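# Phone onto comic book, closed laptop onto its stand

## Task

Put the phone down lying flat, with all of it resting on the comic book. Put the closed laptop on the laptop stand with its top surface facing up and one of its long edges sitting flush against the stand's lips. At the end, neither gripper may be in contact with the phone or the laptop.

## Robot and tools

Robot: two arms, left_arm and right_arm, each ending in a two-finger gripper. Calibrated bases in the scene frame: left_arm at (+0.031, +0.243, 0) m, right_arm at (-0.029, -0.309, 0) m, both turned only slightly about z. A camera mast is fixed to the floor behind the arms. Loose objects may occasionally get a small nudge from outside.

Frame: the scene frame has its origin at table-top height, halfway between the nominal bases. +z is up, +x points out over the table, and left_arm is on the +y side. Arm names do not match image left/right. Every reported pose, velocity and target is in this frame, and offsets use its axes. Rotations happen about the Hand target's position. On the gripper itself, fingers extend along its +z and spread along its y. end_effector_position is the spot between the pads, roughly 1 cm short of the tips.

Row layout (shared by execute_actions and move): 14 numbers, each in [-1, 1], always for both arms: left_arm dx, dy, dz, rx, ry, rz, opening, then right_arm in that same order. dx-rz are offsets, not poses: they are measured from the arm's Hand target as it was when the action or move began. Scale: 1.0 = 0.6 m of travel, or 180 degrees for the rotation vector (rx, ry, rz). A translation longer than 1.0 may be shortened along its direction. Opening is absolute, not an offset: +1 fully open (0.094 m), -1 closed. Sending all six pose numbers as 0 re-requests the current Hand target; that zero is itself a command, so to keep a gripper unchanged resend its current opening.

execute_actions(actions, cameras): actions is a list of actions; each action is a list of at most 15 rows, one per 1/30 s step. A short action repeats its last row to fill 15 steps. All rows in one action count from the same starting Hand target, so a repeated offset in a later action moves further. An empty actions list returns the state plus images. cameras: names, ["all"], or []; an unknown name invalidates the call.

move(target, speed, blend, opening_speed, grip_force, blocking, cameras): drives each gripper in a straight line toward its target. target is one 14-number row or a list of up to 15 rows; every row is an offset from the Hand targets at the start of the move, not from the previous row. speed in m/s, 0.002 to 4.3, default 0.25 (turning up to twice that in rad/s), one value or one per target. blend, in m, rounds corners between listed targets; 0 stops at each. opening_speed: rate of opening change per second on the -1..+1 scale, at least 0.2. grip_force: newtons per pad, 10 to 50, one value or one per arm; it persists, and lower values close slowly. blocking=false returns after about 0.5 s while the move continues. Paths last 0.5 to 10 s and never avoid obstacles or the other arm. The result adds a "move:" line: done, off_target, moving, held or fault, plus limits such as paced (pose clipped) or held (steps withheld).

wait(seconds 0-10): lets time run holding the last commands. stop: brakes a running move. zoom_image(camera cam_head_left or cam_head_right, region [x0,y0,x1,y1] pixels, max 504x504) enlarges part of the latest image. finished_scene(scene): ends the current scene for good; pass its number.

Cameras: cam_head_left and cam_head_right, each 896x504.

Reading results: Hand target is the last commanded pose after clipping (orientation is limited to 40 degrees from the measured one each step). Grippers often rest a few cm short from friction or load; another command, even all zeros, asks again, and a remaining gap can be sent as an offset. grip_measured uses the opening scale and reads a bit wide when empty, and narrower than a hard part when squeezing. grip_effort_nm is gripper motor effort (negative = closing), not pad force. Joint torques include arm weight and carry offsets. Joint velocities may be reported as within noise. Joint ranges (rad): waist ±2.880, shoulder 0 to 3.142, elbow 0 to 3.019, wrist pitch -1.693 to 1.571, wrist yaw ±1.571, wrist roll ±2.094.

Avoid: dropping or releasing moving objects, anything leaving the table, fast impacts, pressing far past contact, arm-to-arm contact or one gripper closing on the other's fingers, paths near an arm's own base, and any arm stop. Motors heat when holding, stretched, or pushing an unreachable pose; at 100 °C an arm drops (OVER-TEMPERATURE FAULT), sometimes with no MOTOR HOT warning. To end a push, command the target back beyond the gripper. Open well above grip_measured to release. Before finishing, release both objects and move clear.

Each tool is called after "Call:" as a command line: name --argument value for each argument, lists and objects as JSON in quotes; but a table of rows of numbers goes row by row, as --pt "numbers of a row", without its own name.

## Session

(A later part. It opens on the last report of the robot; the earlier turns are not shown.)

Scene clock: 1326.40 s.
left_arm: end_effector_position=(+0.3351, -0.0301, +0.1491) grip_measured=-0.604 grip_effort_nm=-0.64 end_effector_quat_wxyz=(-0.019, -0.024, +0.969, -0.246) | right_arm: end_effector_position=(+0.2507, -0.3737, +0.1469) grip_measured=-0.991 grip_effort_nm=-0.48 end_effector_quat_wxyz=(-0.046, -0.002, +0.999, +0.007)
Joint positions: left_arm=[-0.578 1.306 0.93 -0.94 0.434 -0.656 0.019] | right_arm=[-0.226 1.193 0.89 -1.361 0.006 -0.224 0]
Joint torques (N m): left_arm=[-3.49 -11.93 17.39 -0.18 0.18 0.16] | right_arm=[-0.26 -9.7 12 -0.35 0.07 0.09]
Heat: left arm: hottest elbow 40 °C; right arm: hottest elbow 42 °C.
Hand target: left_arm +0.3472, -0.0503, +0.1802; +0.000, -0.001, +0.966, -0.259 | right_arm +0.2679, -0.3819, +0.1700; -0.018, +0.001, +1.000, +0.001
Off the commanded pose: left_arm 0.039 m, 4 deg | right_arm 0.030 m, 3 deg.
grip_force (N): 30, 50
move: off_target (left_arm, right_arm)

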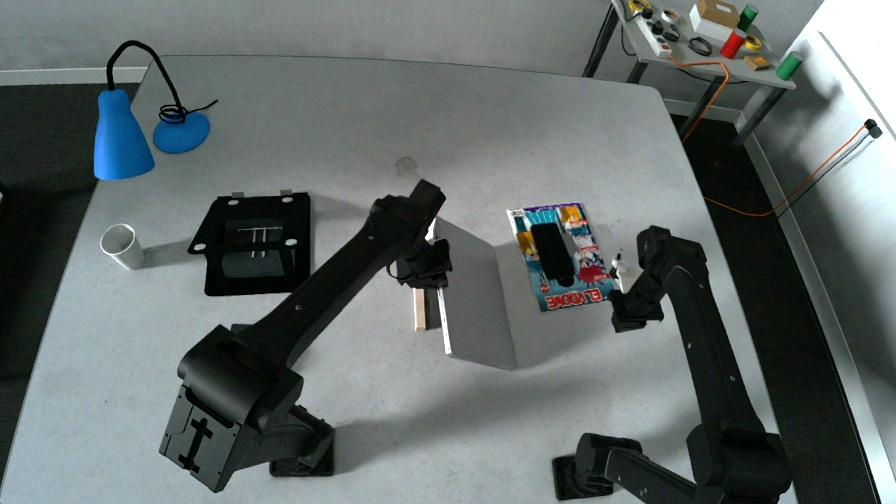

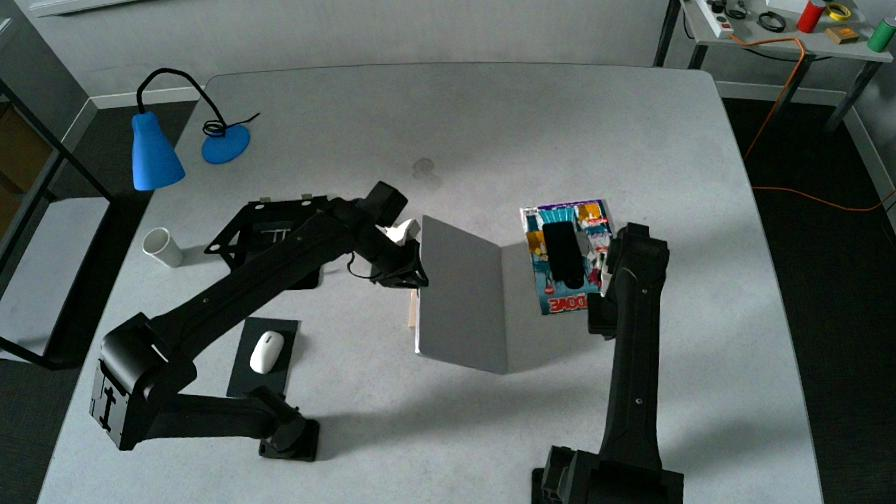

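Call:
move --pt "0.0 -0.11 0.0933 0.1222 0 0 -0.75 -0.0667 -0.1667 0.03 0 0 0 -1" --pt "0.0 -0.25 0.1367 0.25 0 0 -0.75 -0.0833 -0.2 0.03 0 0 0 -1" --speed 0.08 --blend '[0.02, 0]' --cameras '["all"]'

Call:
zoom_image --camera "cam_head_left" --region '[370, 200, 550, 370]'

Scene clock: 1340.73 s.
left_arm: end_effector_position=(+0.3430, -0.1779, +0.2199) grip_measured=-0.610 grip_effort_nm=-0.63 end_effector_quat_wxyz=(+0.020, -0.010, +0.995, +0.096) | right_arm: end_effector_position=(+0.2047, -0.4868, +0.1683) grip_measured=-0.991 grip_effort_nm=-0.48 end_effector_quat_wxyz=(-0.036, -0.002, +0.999, +0.014)
Joint positions: left_arm=[-1.006 1.807 1.757 -1.661 -0.139 -1.007 0.018] | right_arm=[-0.642 1.181 0.94 -1.404 0.02 -0.639 0]
Joint torques (N m): left_arm=[-2.73 -20.95 18.77 -0.68 -0.41 0.13] | right_arm=[-0.32 -8.23 12.37 -0.21 0.07 0.08]
Motor temperatures (°C): left_arm=[23 27 42 24 32 23 27] | right_arm=[26 35 45 25 28 23 26]
Heat: left arm: hottest elbow 42 °C; right arm: hottest elbow 45 °C.
Hand target: left_arm +0.3472, -0.2001, +0.2622; +0.000, +0.000, +0.991, +0.131 | right_arm +0.2180, -0.5020, +0.1879; -0.018, +0.001, +1.000, +0.001
Off the commanded pose: left_arm 0.048 m, 5 deg | right_arm 0.028 m, 3 deg.
joint sent to its limit (left arm) — joint 4 (wrist pitch), lower limit. The joint targets are off in position and orientation.
grip_force (N): 30, 50
move: off_target (left_arm, right_arm)

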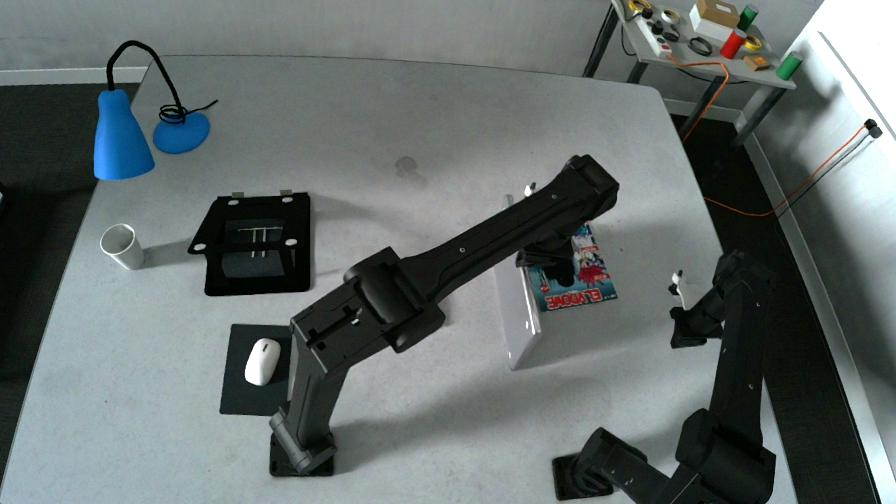

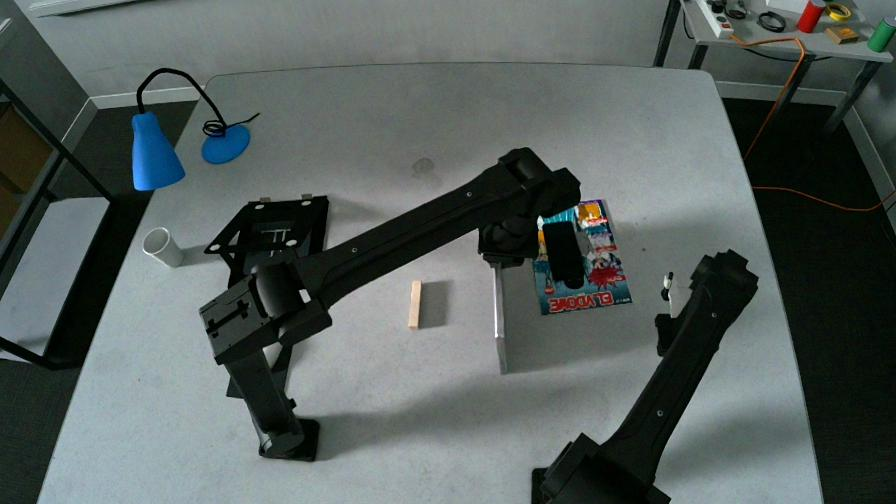

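Scaled by 2.800.

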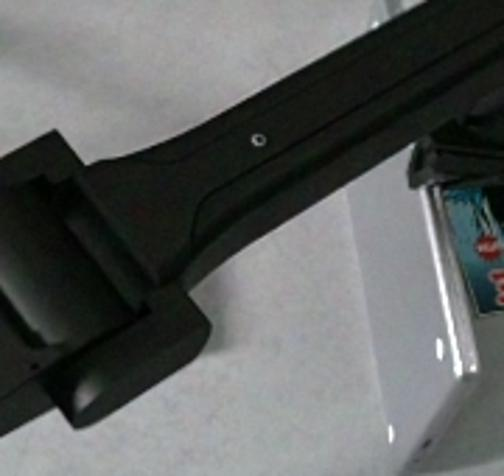

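Call:
execute_actions --actions '[]'

Scene clock: 1351.93 s.
left_arm: end_effector_position=(+0.3430, -0.1779, +0.2199) grip_measured=-0.610 grip_effort_nm=-0.64 end_effector_quat_wxyz=(+0.020, -0.010, +0.995, +0.096) | right_arm: end_effector_position=(+0.2047, -0.4868, +0.1683) grip_measured=-0.991 grip_effort_nm=-0.48 end_effector_quat_wxyz=(-0.036, -0.002, +0.999, +0.014)
Joint positions: left_arm=[-1.006 1.807 1.757 -1.661 -0.139 -1.007 0.018] | right_arm=[-0.642 1.181 0.94 -1.404 0.02 -0.639 0]
Joint velocities: within noise
Joint torques (N m): left_arm=[-3.43 -19.9 18.96 -0.77 -0.4 0.16] | right_arm=[-0.38 -8.23 12.36 -0.24 0.06 0.09]
Motor temperatures (°C): left_arm=[23 28 45 24 32 23 27] | right_arm=[26 35 47 25 28 23 26]
Heat: left arm: hottest elbow 45 °C; right arm: hottest elbow 47 °C.
Hand target: left_arm +0.3472, -0.2001, +0.2622; +0.000, +0.000, +0.991, +0.131 | right_arm +0.2180, -0.5020, +0.1879; -0.018, +0.001, +1.000, +0.001
Tool commands: left_gripper/opening=-0.75 right_gripper/opening=-1.0
Off the commanded pose: left_arm 0.048 m, 5 deg | right_arm 0.028 m, 3 deg.
grip_force (N): 30, 50

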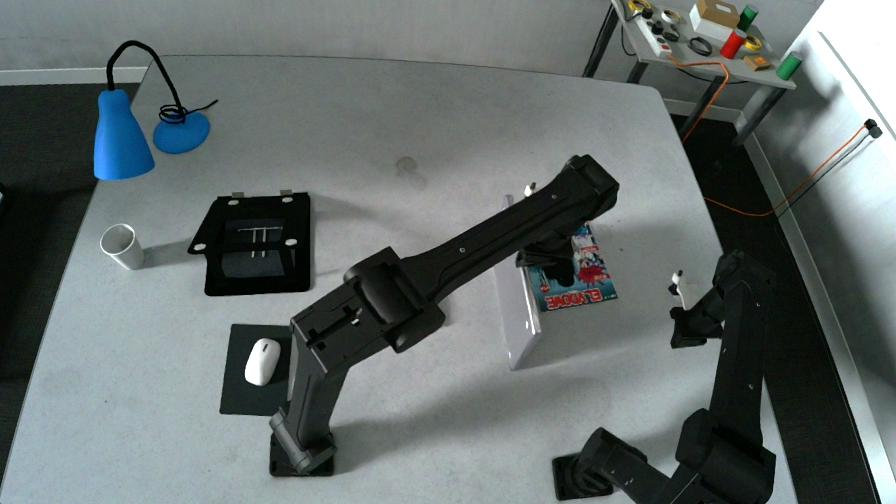

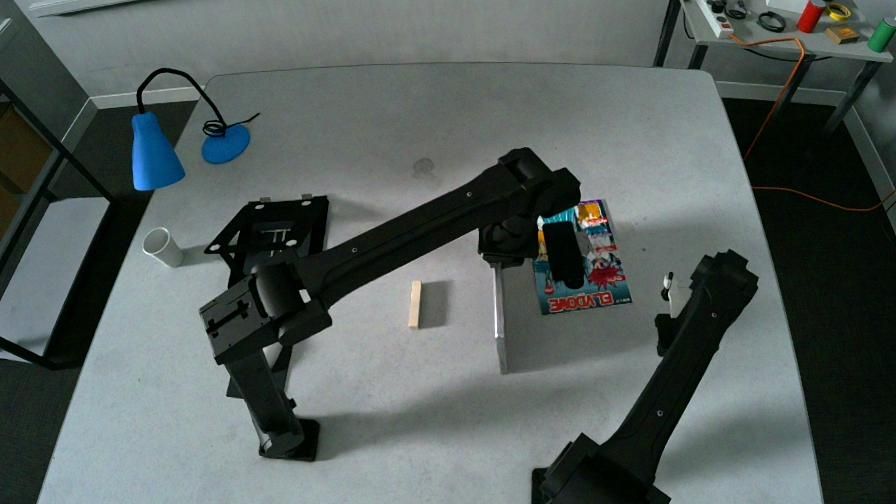

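Call:
move --target '[0, 0.0667, -0.045, -0.0667, 0, 0, -0.75, 0, 0, 0, 0, 0, 0, -1]' --speed 0.08 --cameras '["all"]'

Scene clock: 1402.87 s.
left_arm: end_effector_position=(+0.3440, -0.1666, +0.2187) grip_measured=-0.623 grip_effort_nm=-0.64 end_effector_quat_wxyz=(-0.010, -0.011, +0.999, +0.043) | right_arm: end_effector_position=(+0.2047, -0.4868, +0.1683) grip_measured=-0.991 grip_effort_nm=-0.48 end_effector_quat_wxyz=(-0.036, -0.002, +0.999, +0.014)
Joint positions: left_arm=[-0.957 1.746 1.678 -1.584 -0.035 -0.952 0.018] | right_arm=[-0.642 1.181 0.94 -1.404 0.02 -0.639 0]
Joint torques (N m): left_arm=[-0.56 -21.48 9.68 0.39 -0.05 0.35] | right_arm=[-0.38 -8.29 12.37 -0.23 0.06 0.08]
Motor temperatures (°C): left_arm=[22 29 51 24 30 23 27] | right_arm=[26 34 52 25 27 23 26]
Heat: left arm: hottest elbow 51 °C; right arm: hottest elbow 52 °C.
Hand target: left_arm +0.3472, -0.1601, +0.2351; +0.000, +0.000, +1.000, +0.026 | right_arm +0.2180, -0.5020, +0.1879; -0.018, +0.001, +1.000, +0.001
Off the commanded pose: left_arm 0.018 m, 3 deg | right_arm 0.028 m, 3 deg.
grip_force (N): 30, 50
move: off_target (left_arm, right_arm)

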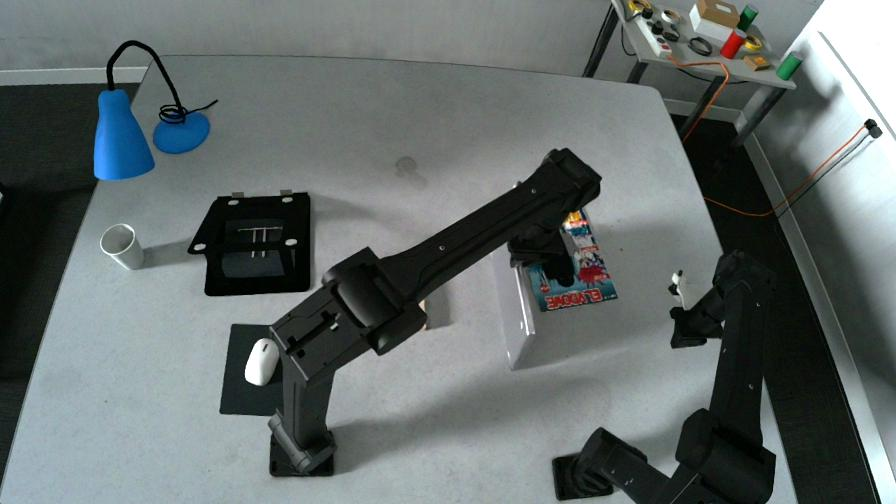

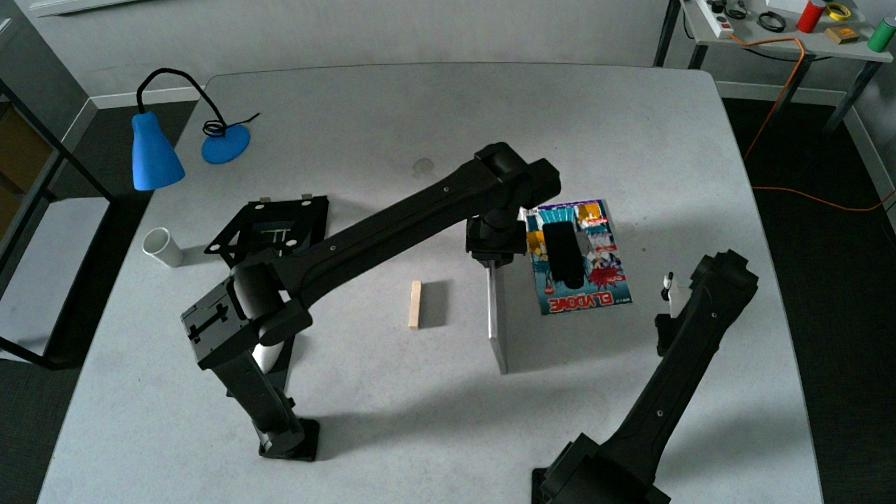

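Call:
move --pt "0 0 -0.033 0 0 0 -0.75 0 0 0 0 0 0 -1" --pt "0 0 -0.033 0 0 0 -0.36 0 0 0 0 0 0 -1" --speed 0.08 --opening_speed 0.3 --cameras '["all"]'

Scene clock: 1409.63 s.
left_arm: end_effector_position=(+0.3424, -0.1625, +0.2141) grip_measured=-0.363 grip_effort_nm=0.12 end_effector_quat_wxyz=(-0.004, +0.001, +0.999, +0.034) | right_arm: end_effector_position=(+0.2047, -0.4868, +0.1683) grip_measured=-0.991 grip_effort_nm=-0.48 end_effector_quat_wxyz=(-0.036, -0.002, +0.999, +0.014)
Joint positions: left_arm=[-0.955 1.72 1.633 -1.543 -0.035 -0.926 0.03] | right_arm=[-0.642 1.181 0.94 -1.404 0.02 -0.639 0]
Joint torques (N m): left_arm=[-0.67 -18.61 9.39 0.85 -0.05 0.05] | right_arm=[-0.44 -8.29 12.34 -0.23 0.06 0.08]
Heat: left arm: hottest elbow 49 °C; right arm: hottest elbow 53 °C.
Hand target: left_arm +0.3473, -0.1601, +0.2154; +0.000, +0.000, +1.000, +0.026 | right_arm +0.2180, -0.5020, +0.1879; -0.018, +0.001, +1.000, +0.001
Off the commanded pose: left_arm 0.006 m, 1 deg | right_arm 0.028 m, 3 deg.
grip_force (N): 30, 50
move: off_target (right_arm)

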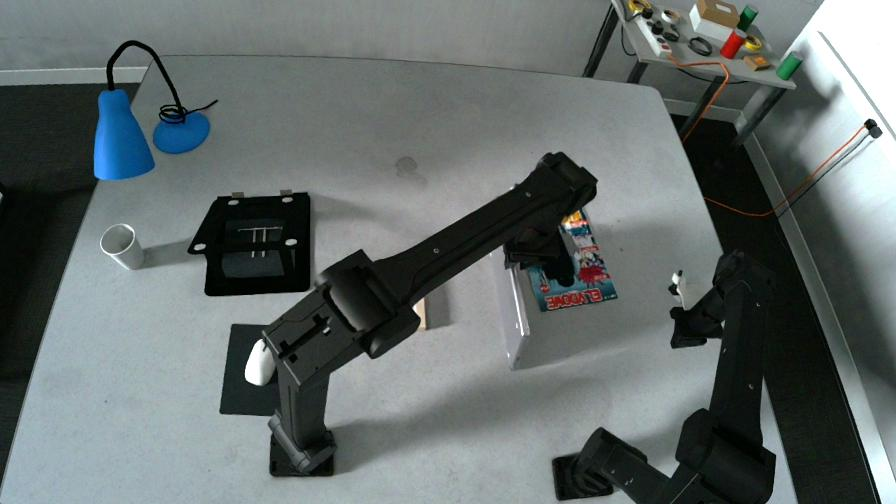

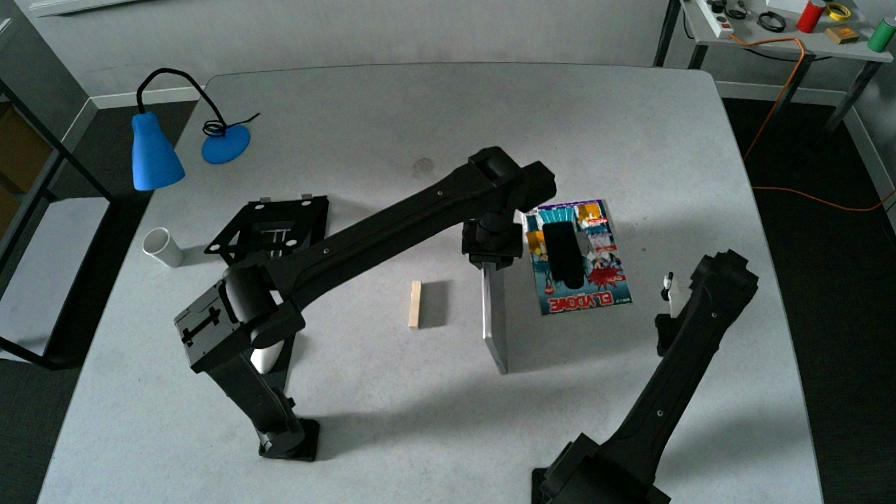

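Call:
move --pt "0 0.0025 -0.040 0 0 0 -0.36 0 0 0 0 0 0 -1" --speed 0.06 --cameras '[]'

Call:
zoom_image --camera "cam_head_right" --region '[400, 130, 660, 400]'

Scene clock: 1415.13 s.
left_arm: end_effector_position=(+0.3422, -0.1607, +0.1929) grip_measured=-0.362 grip_effort_nm=0.12 end_effector_quat_wxyz=(-0.003, +0.000, +0.999, +0.033) | right_arm: end_effector_position=(+0.2047, -0.4868, +0.1683) grip_measured=-0.991 grip_effort_nm=-0.48 end_effector_quat_wxyz=(-0.036, -0.002, +0.999, +0.014)
Joint positions: left_arm=[-0.953 1.72 1.577 -1.483 -0.035 -0.925 0.03] | right_arm=[-0.642 1.181 0.94 -1.404 0.02 -0.639 0]
Joint torques (N m): left_arm=[-0.5 -18.73 9.32 0.83 -0.04 0.11] | right_arm=[-0.26 -8.35 12.37 -0.24 0.06 0.09]
Heat: left arm: hottest elbow 48 °C; right arm: hottest elbow 53 °C.
Hand target: left_arm +0.3472, -0.1587, +0.1915; +0.000, +0.000, +1.000, +0.026 | right_arm +0.2180, -0.5020, +0.1879; -0.018, +0.001, +1.000, +0.001
Off the commanded pose: left_arm 0.006 m, 1 deg | right_arm 0.028 m, 3 deg.
grip_force (N): 30, 50
move: off_target (right_arm)
No camera images: "cameras" was empty.

Scaled by 1.867.
This view is cut from an older image: the scene may have changed since it was taken.

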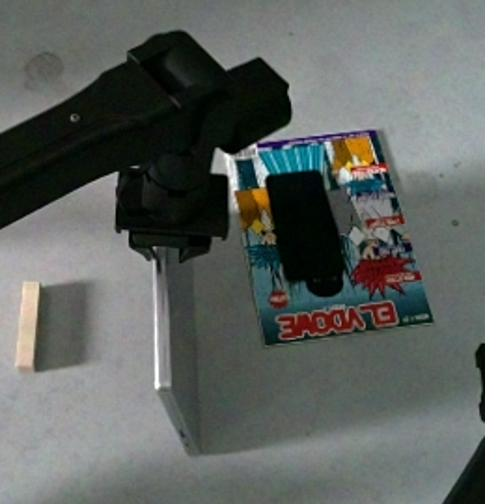

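Call:
move --pt "0 0 0 0 0 0 -0.75 0 0 0 0 0 0 -1" --speed 0.06 --opening_speed 0.25 --grip_force '[50, 50]' --cameras '["all"]'

Scene clock: 1421.93 s.
left_arm: end_effector_position=(+0.3439, -0.1678, +0.1937) grip_measured=-0.583 grip_effort_nm=-1.00 end_effector_quat_wxyz=(+0.000, -0.014, +1.000, +0.016) | right_arm: end_effector_position=(+0.2047, -0.4868, +0.1683) grip_measured=-0.991 grip_effort_nm=-0.48 end_effector_quat_wxyz=(-0.036, -0.002, +0.999, +0.014)
Joint positions: left_arm=[-0.953 1.718 1.577 -1.456 -0.018 -0.953 0.02] | right_arm=[-0.642 1.181 0.94 -1.404 0.02 -0.639 0]
Joint torques (N m): left_arm=[-0.56 -18.02 9.55 0.01 -0.63 0.3] | right_arm=[-0.32 -8.23 12.38 -0.25 0.06 0.09]
Motor temperatures (°C): left_arm=[22 30 46 24 30 23 27] | right_arm=[26 34 53 25 26 23 26]
Heat: left arm: hottest elbow 46 °C; right arm: hottest elbow 53 °C.
Hand target: left_arm +0.3472, -0.1588, +0.1914; +0.000, +0.000, +1.000, +0.026 | right_arm +0.2180, -0.5020, +0.1879; -0.018, +0.001, +1.000, +0.001
Off the commanded pose: left_arm 0.010 m, 2 deg | right_arm 0.028 m, 3 deg.
move: off_target (right_arm)

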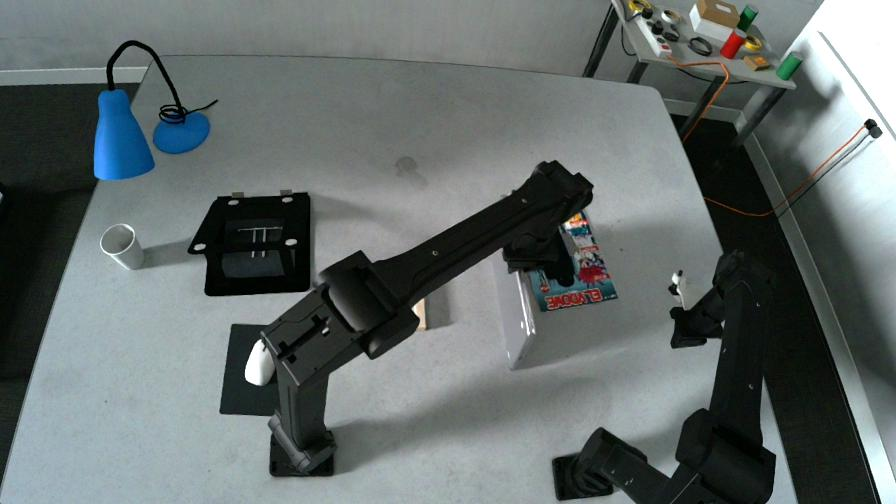

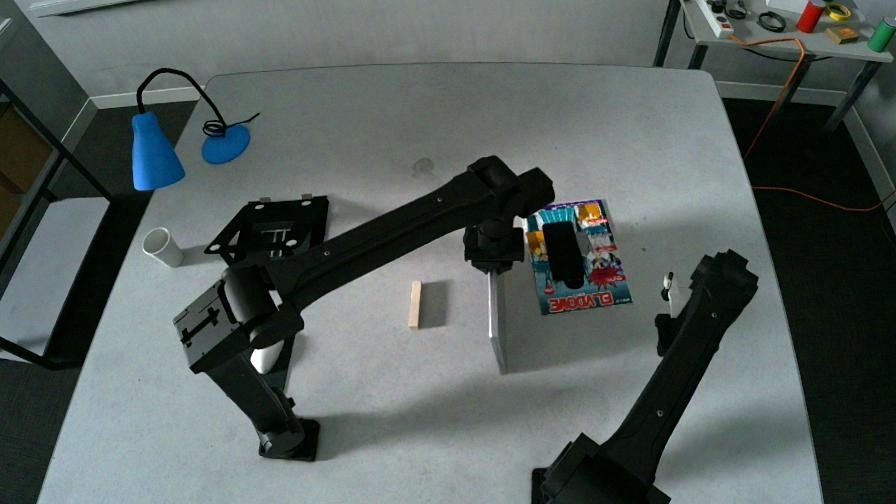

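Call:
zoom_image --camera "cam_head_right" --region '[420, 220, 600, 400]'

Call:
zoom_image --camera "cam_head_left" --region '[440, 180, 620, 400]'

Scaled by 2.800.

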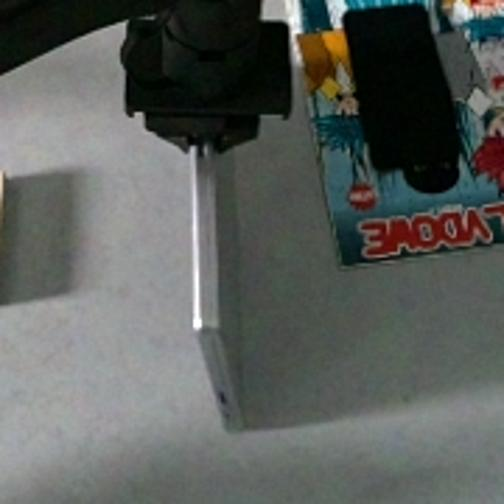

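Scaled by 2.291.

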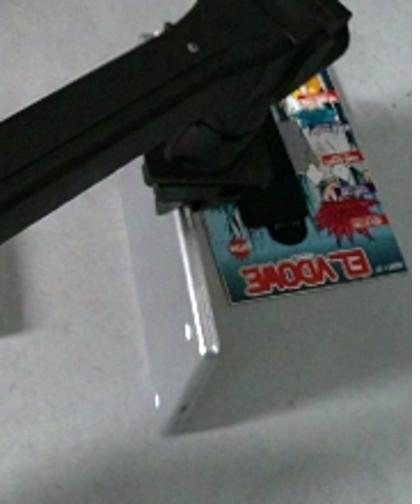

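Call:
zoom_image --camera "cam_head_left" --region '[170, 175, 340, 310]'

Call:
zoom_image --camera "cam_head_right" --region '[190, 175, 360, 310]'

Scaled by 2.965.

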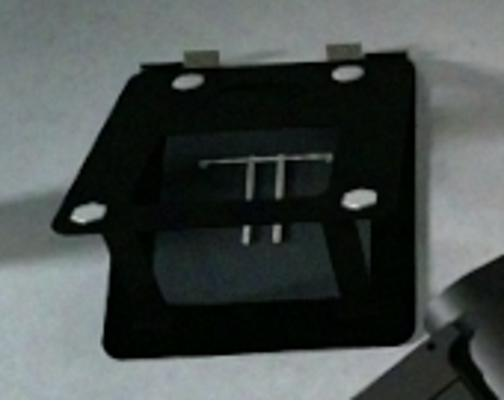

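Scaled by 2.965.

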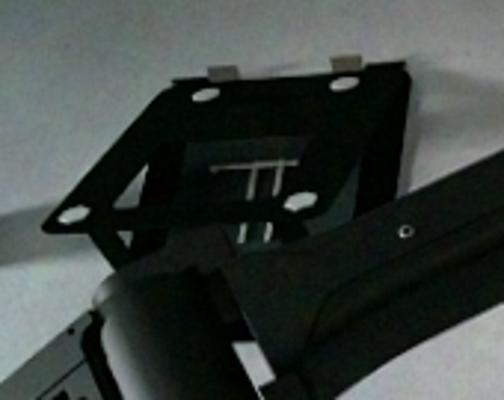

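Call:
move --pt "0 -0.008 0 0 0 0 -0.38 0 0 0 0 0 0 -1" --pt "0 -0.008 0.025 0 0 0 -0.38 0 0 0 0 0 0 -1" --pt "0 -0.008 0.025 0 0 0 -0.78 0 0 0 0 0 0 -1" --speed 0.06 --opening_speed 0.3 --cameras '[]'

Scene clock: 1504.00 s.
left_arm: end_effector_position=(+0.3398, -0.1608, +0.1940) grip_measured=-0.550 grip_effort_nm=-1.00 end_effector_quat_wxyz=(-0.008, -0.013, +0.999, +0.030) | right_arm: end_effector_position=(+0.2047, -0.4868, +0.1683) grip_measured=-0.991 grip_effort_nm=-0.48 end_effector_quat_wxyz=(-0.036, -0.002, +0.999, +0.014)
Joint positions: left_arm=[-0.953 1.718 1.577 -1.488 -0.024 -0.951 0.021] | right_arm=[-0.642 1.181 0.94 -1.404 0.02 -0.639 0]
Joint torques (N m): left_arm=[-0.62 -17.85 13.39 -0.53 -0.49 0.27] | right_arm=[-0.32 -8.35 12.38 -0.23 0.07 0.09]
Motor temperatures (°C): left_arm=[22 30 40 24 30 24 28] | right_arm=[26 34 55 25 25 23 26]
Heat: left arm: hottest elbow 40 °C; right arm: hottest elbow 55 °C.
Hand target: left_arm +0.3471, -0.1636, +0.2064; +0.000, +0.000, +1.000, +0.026 | right_arm +0.2180, -0.5020, +0.1879; -0.018, +0.001, +1.000, +0.001
Off the commanded pose: left_arm 0.015 m, 2 deg | right_arm 0.028 m, 3 deg.
move: off_target (left_arm, right_arm); target 3's new opening was sent with left_arm's hand 0.015 m and 1 deg from that target
No camera images: "cameras" was empty.

Call:
move --pt "0 0 0 0 0 0 -0.38 0 0 0 0 0 0 -1" --pt "0 0 0.035 0 0 0 -0.38 0 0 0 0 0 0 -1" --speed 0.08 --opening_speed 0.4 --cameras '[]'

Scene clock: 1510.43 s.
left_arm: end_effector_position=(+0.3324, -0.1479, +0.1954) grip_measured=-0.382 grip_effort_nm=0.12 end_effector_quat_wxyz=(-0.022, -0.002, +0.998, +0.058) | right_arm: end_effector_position=(+0.2047, -0.4868, +0.1683) grip_measured=-0.991 grip_effort_nm=-0.48 end_effector_quat_wxyz=(-0.036, -0.002, +0.999, +0.014)
Joint positions: left_arm=[-0.953 1.718 1.577 -1.548 -0.034 -0.93 0.029] | right_arm=[-0.642 1.181 0.94 -1.404 0.02 -0.639 0]
Joint torques (N m): left_arm=[-1.03 -18.67 17.33 -0.06 -0.01 0.09] | right_arm=[-0.38 -8.23 12.36 -0.24 0.06 0.09]
Motor temperatures (°C): left_arm=[22 30 41 24 29 24 28] | right_arm=[26 34 55 25 25 23 26]
Heat: left arm: hottest elbow 41 °C; right arm: hottest elbow 55 °C.
Hand target: left_arm +0.3472, -0.1636, +0.2274; +0.000, +0.000, +1.000, +0.026 | right_arm +0.2180, -0.5020, +0.1879; -0.018, +0.001, +1.000, +0.001
Off the commanded pose: left_arm 0.039 m, 4 deg | right_arm 0.028 m, 3 deg.
move: off_target (left_arm, right_arm)
No camera images: "cameras" was empty.

Call:
move --pt "0 -0.01 0.02 0 0 0 -0.38 0 0 0 0 0 0 -1" --speed 0.1 --cameras '[]'

Scene clock: 1517.53 s.
left_arm: end_effector_position=(+0.3353, -0.1518, +0.2133) grip_measured=-0.382 grip_effort_nm=0.12 end_effector_quat_wxyz=(-0.018, -0.002, +0.998, +0.053) | right_arm: end_effector_position=(+0.2047, -0.4868, +0.1683) grip_measured=-0.991 grip_effort_nm=-0.48 end_effector_quat_wxyz=(-0.036, -0.002, +0.999, +0.014)
Joint positions: left_arm=[-0.953 1.718 1.625 -1.585 -0.034 -0.93 0.029] | right_arm=[-0.642 1.181 0.94 -1.404 0.02 -0.639 0]
Joint torques (N m): left_arm=[-1.61 -18.32 17.32 -0.1 -0.04 0.03] | right_arm=[-0.38 -8.23 12.36 -0.23 0.06 0.09]
Motor temperatures (°C): left_arm=[22 30 42 24 29 24 28] | right_arm=[26 34 56 25 25 23 26]
Heat: left arm: hottest elbow 42 °C; right arm: hottest elbow 56 °C.
Hand target: left_arm +0.3472, -0.1696, +0.2394; +0.000, +0.000, +1.000, +0.026 | right_arm +0.2180, -0.5020, +0.1879; -0.018, +0.001, +1.000, +0.001
Off the commanded pose: left_arm 0.034 m, 4 deg | right_arm 0.028 m, 3 deg.
move: off_target (left_arm, right_arm)
No camera images: "cameras" was empty.

Call:
move --pt "0 0 0 0 0 0 -0.78 0 0 0 0 0 0 -1" --speed 0.06 --opening_speed 0.3 --cameras '["cam_head_right"]'

Scene clock: 1522.50 s.
left_arm: end_effector_position=(+0.3358, -0.1525, +0.2149) grip_measured=-0.621 grip_effort_nm=-1.00 end_effector_quat_wxyz=(-0.017, -0.004, +0.998, +0.052) | right_arm: end_effector_position=(+0.2047, -0.4868, +0.1683) grip_measured=-0.991 grip_effort_nm=-0.48 end_effector_quat_wxyz=(-0.036, -0.002, +0.999, +0.014)
Joint positions: left_arm=[-0.953 1.718 1.63 -1.586 -0.034 -0.935 0.018] | right_arm=[-0.642 1.181 0.94 -1.404 0.02 -0.639 0]
Joint torques (N m): left_arm=[-1.73 -17.55 16.95 -0.12 -0.05 0.1] | right_arm=[-0.32 -8.29 12.37 -0.24 0.07 0.08]
Motor temperatures (°C): left_arm=[22 30 42 24 29 24 28] | right_arm=[26 34 56 25 25 23 26]
Heat: left arm: hottest elbow 42 °C; right arm: hottest elbow 56 °C.
Hand target: left_arm +0.3471, -0.1696, +0.2393; +0.000, +0.000, +1.000, +0.026 | right_arm +0.2180, -0.5020, +0.1879; -0.018, +0.001, +1.000, +0.001
Off the commanded pose: left_arm 0.032 m, 4 deg | right_arm 0.028 m, 3 deg.
move: off_target (left_arm, right_arm)
Images, in order (width x height): cam_head_right 896x504.

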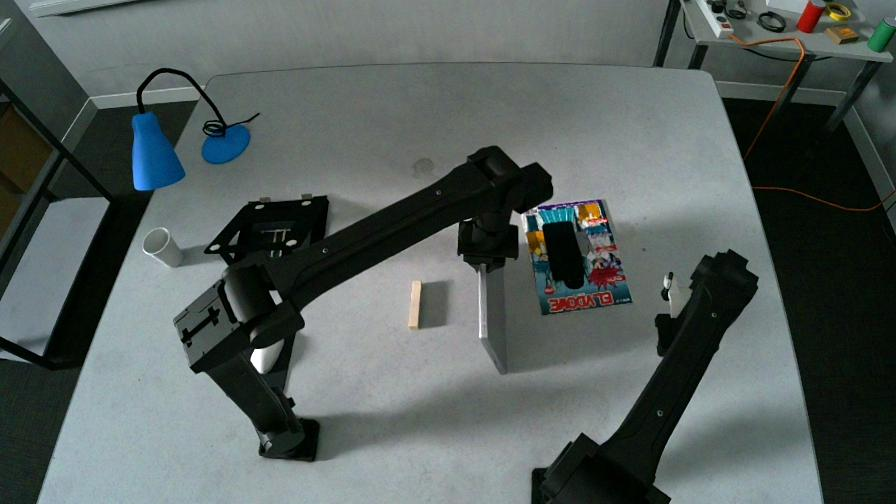

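Call:
move --pt "0.01 0 0.085 -0.022 0 0 -0.78 0 0 0 0 0 0 -1" --speed 0.08 --cameras '["all"]'

Scene clock: 1532.07 s.
left_arm: end_effector_position=(+0.3346, -0.1534, +0.2185) grip_measured=-0.629 grip_effort_nm=-1.00 end_effector_quat_wxyz=(-0.039, -0.003, +0.998, +0.049) | right_arm: end_effector_position=(+0.2047, -0.4868, +0.1683) grip_measured=-0.991 grip_effort_nm=-0.48 end_effector_quat_wxyz=(-0.036, -0.002, +0.999, +0.014)
Joint positions: left_arm=[-0.943 1.731 1.656 -1.62 0.002 -0.921 0.017] | right_arm=[-0.642 1.181 0.94 -1.404 0.02 -0.639 0]
Joint torques (N m): left_arm=[-0.56 -21.89 21.83 -1.13 0.11 0.15] | right_arm=[-0.32 -8.41 12.37 -0.23 0.07 0.09]
Motor temperatures (°C): left_arm=[22 30 43 24 29 24 28] | right_arm=[26 34 56 25 25 23 26]
Heat: left arm: hottest elbow 43 °C; right arm: hottest elbow 56 °C.
Hand target: left_arm +0.3533, -0.1695, +0.2904; +0.000, -0.001, +1.000, -0.008 | right_arm +0.2180, -0.5020, +0.1879; -0.018, +0.001, +1.000, +0.001
Off the commanded pose: left_arm 0.076 m, 8 deg | right_arm 0.028 m, 3 deg.
move: off_target (left_arm, right_arm)

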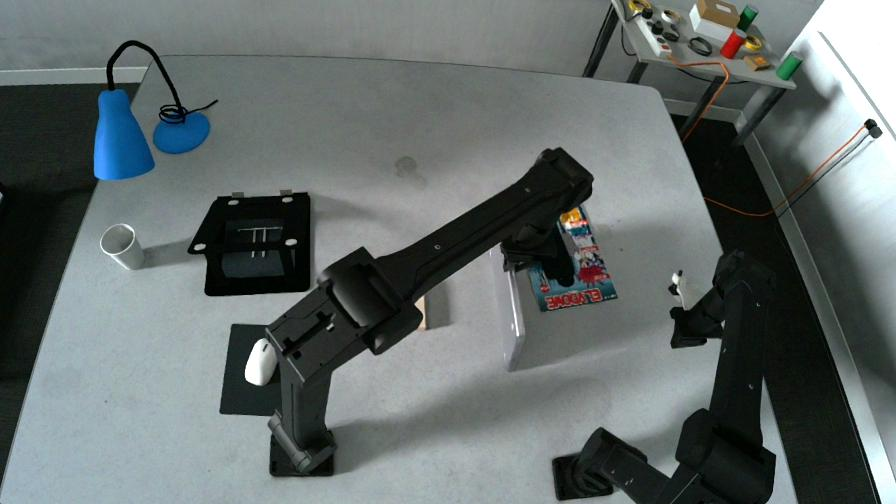

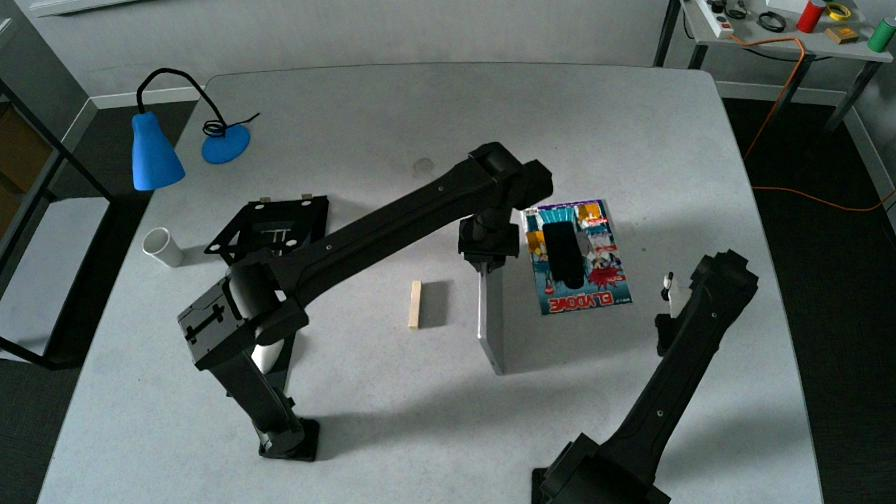

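Call:
move --pt "0.02 0 0.05 0 0 0 -0.78 0 0 0 0 0 0 -1" --speed 0.08 --cameras '["cam_head_right"]'

Scene clock: 1537.90 s.
left_arm: end_effector_position=(+0.3414, -0.1494, +0.2273) grip_measured=-0.643 grip_effort_nm=-1.00 end_effector_quat_wxyz=(-0.044, +0.001, +0.998, +0.052) | right_arm: end_effector_position=(+0.2047, -0.4868, +0.1683) grip_measured=-0.991 grip_effort_nm=-0.48 end_effector_quat_wxyz=(-0.036, -0.002, +0.999, +0.014)
Joint positions: left_arm=[-0.927 1.741 1.69 -1.657 0.004 -0.896 0.017] | right_arm=[-0.642 1.181 0.94 -1.404 0.02 -0.639 0]
Joint torques (N m): left_arm=[-1.03 -24.64 23.86 -0.85 0.09 0.09] | right_arm=[-0.38 -8.29 12.36 -0.21 0.06 0.08]
Motor temperatures (°C): left_arm=[22 30 46 24 29 24 28] | right_arm=[26 34 56 25 25 23 26]
Heat: left arm: hottest elbow 46 °C; right arm: hottest elbow 56 °C.
Hand target: left_arm +0.3652, -0.1696, +0.3203; +0.000, +0.000, +1.000, -0.008 | right_arm +0.2180, -0.5020, +0.1879; -0.018, +0.001, +1.000, +0.001
Off the commanded pose: left_arm 0.098 m, 9 deg | right_arm 0.028 m, 3 deg.
joint sent to its limit (left arm) — joint 4 (wrist pitch), lower limit. The joint targets are off in position and orientation.
move: off_target (left_arm, right_arm)
Images, in order (width x height): cam_head_right 896x504.

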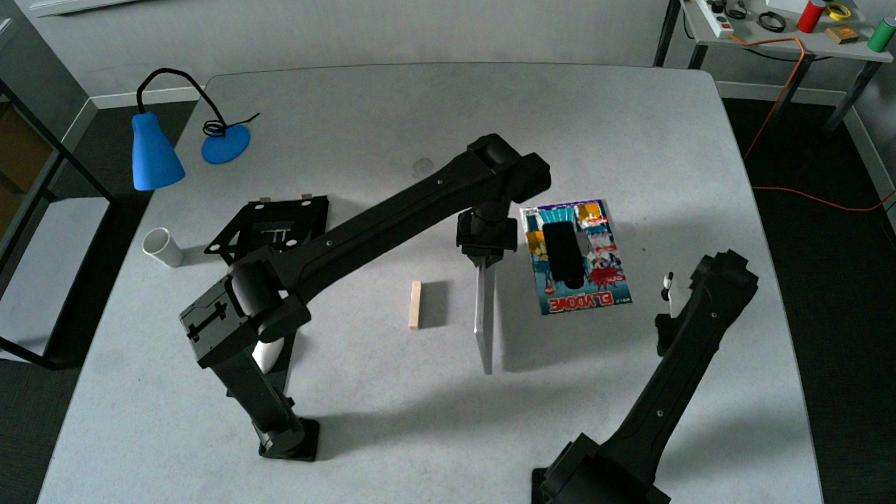

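Call:
zoom_image --camera "cam_head_right" --region '[420, 220, 600, 400]'

Scaled by 2.800.

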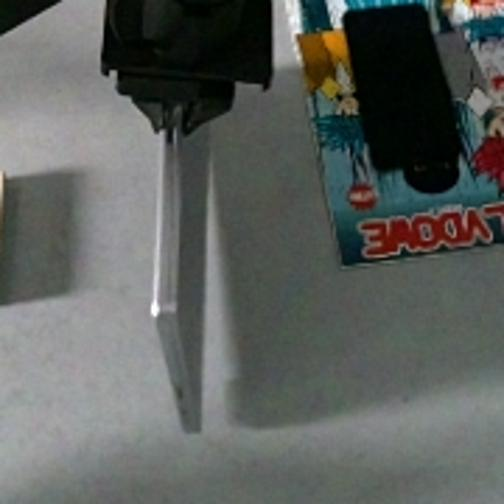

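Call:
move --pt "0 0 0.05 -0.0395 -0.0305 0 -0.8 0 0 0 0 0 0 -1" --speed 0.08 --cameras '["cam_head_right"]'

Scene clock: 1559.63 s.
left_arm: end_effector_position=(+0.3447, -0.1545, +0.2359) grip_measured=-0.645 grip_effort_nm=-1.01 end_effector_quat_wxyz=(-0.029, +0.002, +0.999, +0.031) | right_arm: end_effector_position=(+0.2047, -0.4868, +0.1683) grip_measured=-0.991 grip_effort_nm=-0.48 end_effector_quat_wxyz=(-0.036, -0.002, +0.999, +0.014)
Joint positions: left_arm=[-0.927 1.721 1.69 -1.625 0.008 -0.894 0.017] | right_arm=[-0.642 1.181 0.94 -1.404 0.02 -0.639 0]
Joint torques (N m): left_arm=[-0.67 -28.1 22.46 0.35 0.08 0.11] | right_arm=[-0.26 -8.23 12.37 -0.24 0.06 0.08]
Motor temperatures (°C): left_arm=[22 30 55 24 29 24 29] | right_arm=[26 34 56 25 25 23 26]
Heat: left arm: hottest elbow 55 °C; right arm: hottest elbow 56 °C.
Hand target: left_arm +0.3651, -0.1696, +0.3503; +0.048, +0.000, +0.996, -0.070 | right_arm +0.2180, -0.5020, +0.1879; -0.018, +0.001, +1.000, +0.001
Off the commanded pose: left_arm 0.117 m, 15 deg | right_arm 0.028 m, 3 deg.
move: off_target (left_arm, right_arm)
Images, in order (width x height): cam_head_right 896x504.

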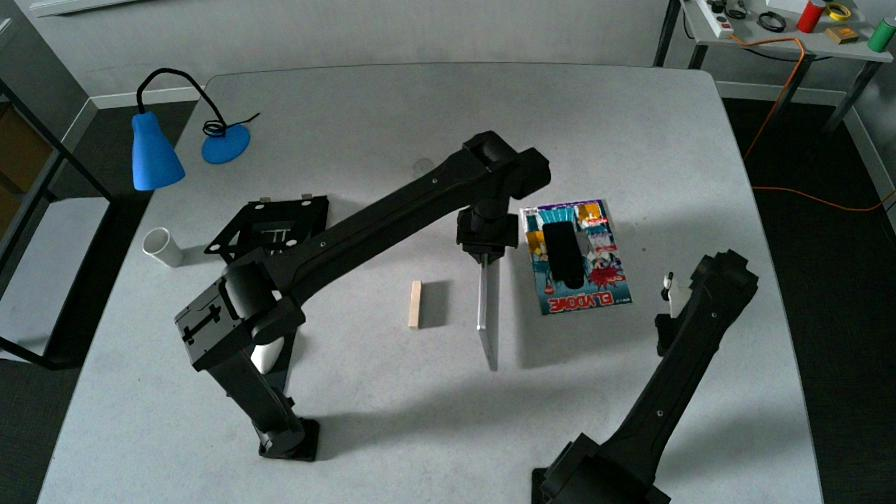

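Call:
move --pt "0.18 0.171 0.04 0 0 0.122 -0.82 0 0 0 0 0 0 -1" --pt "0.35 0.438 0.06 0 0 0.25 -0.82 0 0 0 0 0 0 -1" --speed 0.15 --blend '[0.04, 0]' --cameras '["all"]'

Scene clock: 1576.10 s.
left_arm: end_effector_position=(+0.5500, +0.0990, +0.2740) grip_measured=-0.648 grip_effort_nm=-1.00 end_effector_quat_wxyz=(-0.002, -0.378, +0.926, +0.010) | right_arm: end_effector_position=(+0.2047, -0.4868, +0.1683) grip_measured=-0.991 grip_effort_nm=-0.49 end_effector_quat_wxyz=(-0.036, -0.002, +0.999, +0.014)
Joint positions: left_arm=[-0.302 1.767 1.854 -1.673 -0.012 -1.048 0.017] | right_arm=[-0.642 1.181 0.94 -1.404 0.02 -0.639 0]
Joint torques (N m): left_arm=[-1.38 -26.23 25.33 0.05 -0.15 -0.09] | right_arm=[-0.44 -8.23 12.37 -0.25 0.06 0.09]
Motor temperatures (°C): left_arm=[22 31 57 24 28 24 29] | right_arm=[26 34 56 25 25 23 26]
Heat: left arm: hottest elbow 57 °C; right arm: hottest elbow 56 °C.
Hand target: left_arm +0.5751, +0.0933, +0.3863; +0.071, -0.381, +0.921, -0.047 | right_arm +0.2180, -0.5020, +0.1879; -0.018, +0.001, +1.000, +0.001
Off the commanded pose: left_arm 0.115 m, 11 deg | right_arm 0.028 m, 3 deg.
joint sent to its limit (left arm) — joint 4 (wrist pitch), lower limit. The joint targets are off in position and orientation.
move: off_target (left_arm, right_arm)

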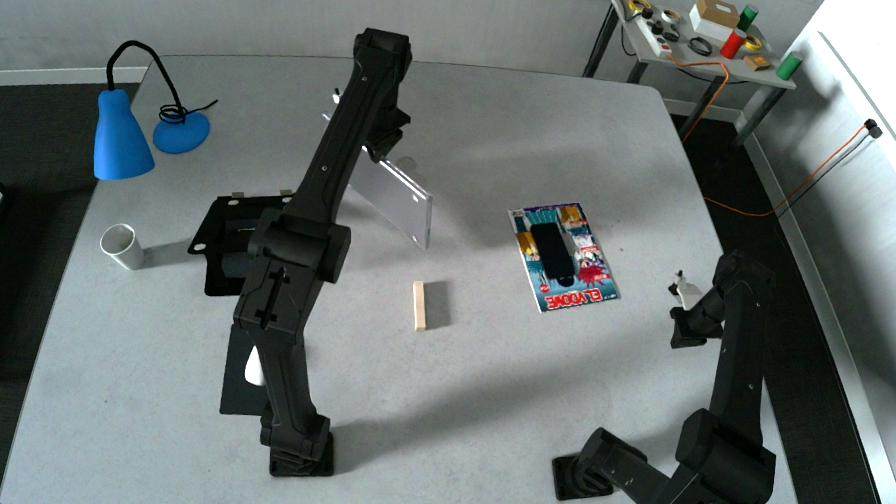

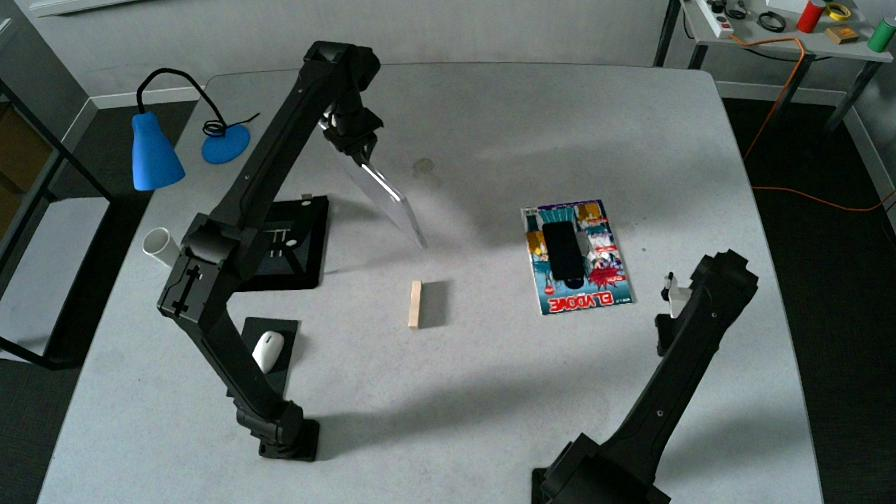

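Call:
zoom_image --camera "cam_head_left" --region '[270, 80, 470, 290]'

Call:
zoom_image --camera "cam_head_right" --region '[250, 80, 450, 290]'

Scaled by 2.400.

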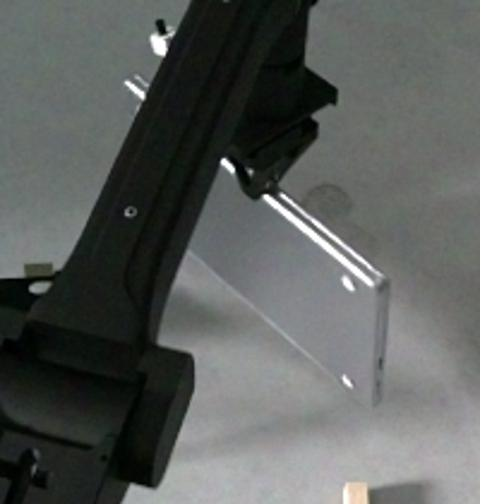

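Scaled by 2.400.

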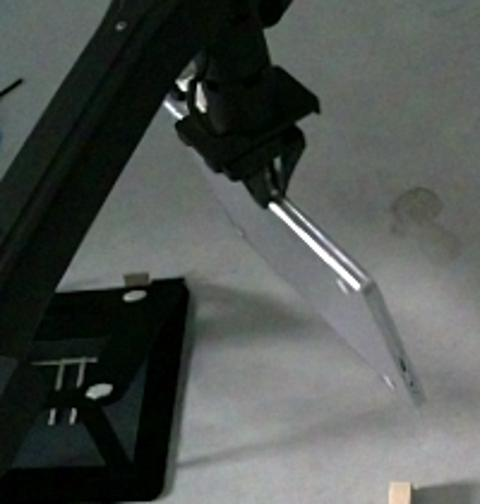

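Call:
move --pt "0.042 0.167 0.042 -0.039 -0.052 0.253 -0.82 0 0 0 0 0 0 -1" --speed 0.15 --cameras '["all"]'

Scene clock: 1615.80 s.
left_arm: end_effector_position=(+0.5789, +0.1873, +0.2745) grip_measured=-0.649 grip_effort_nm=-1.00 end_effector_quat_wxyz=(-0.040, +0.704, -0.709, -0.010) | right_arm: end_effector_position=(+0.2047, -0.4868, +0.1683) grip_measured=-0.991 grip_effort_nm=-0.48 end_effector_quat_wxyz=(-0.036, -0.002, +0.999, +0.014)
Joint positions: left_arm=[-0.152 1.767 1.854 -1.625 -0.075 -1.686 0.016] | right_arm=[-0.642 1.181 0.94 -1.404 0.02 -0.639 0]
Joint torques (N m): left_arm=[-0.44 -29.57 24.28 0.66 -0.56 -0.09] | right_arm=[-0.32 -8.23 12.37 -0.25 0.06 0.08]
Motor temperatures (°C): left_arm=[22 34 57 24 28 24 29] | right_arm=[26 33 57 25 24 23 26]
Heat: left arm: hottest elbow 57 °C; right arm: hottest elbow 57 °C.
Hand target: left_arm +0.6003, +0.1935, +0.4115; -0.134, +0.706, -0.688, +0.100 | right_arm +0.2180, -0.5020, +0.1879; -0.018, +0.001, +1.000, +0.001
Off the commanded pose: left_arm 0.139 m, 17 deg | right_arm 0.028 m, 3 deg.
move: off_target (left_arm, right_arm)

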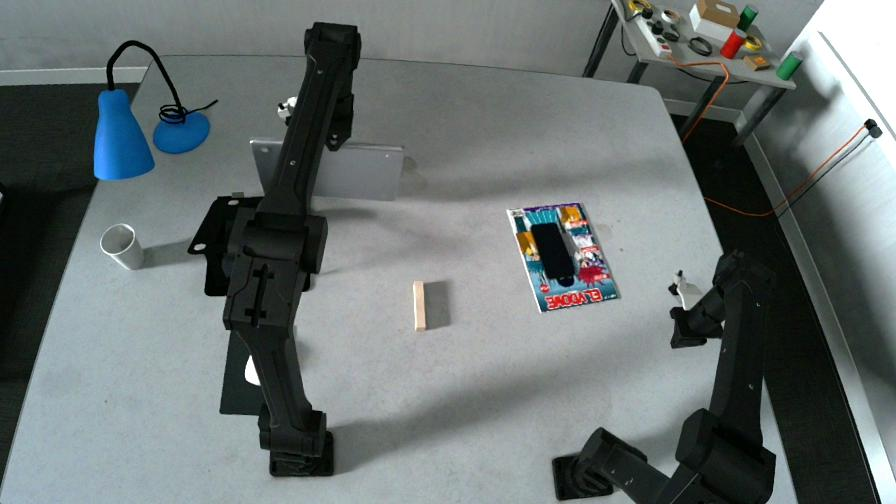

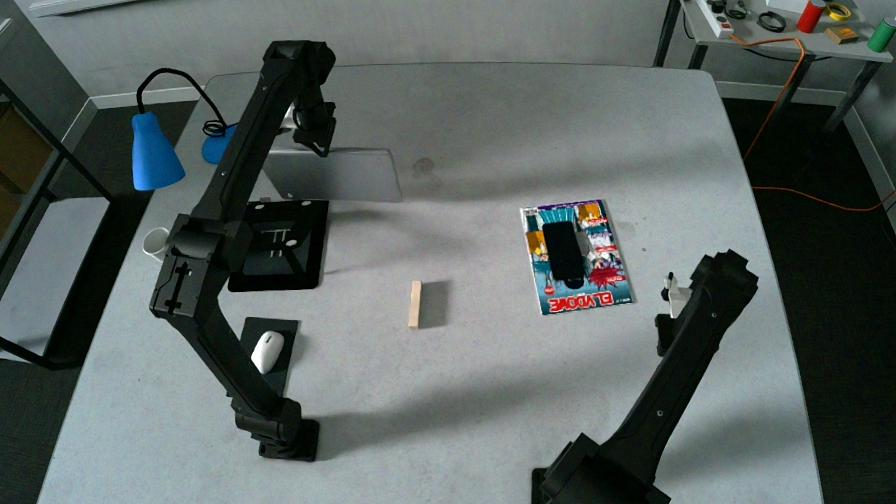

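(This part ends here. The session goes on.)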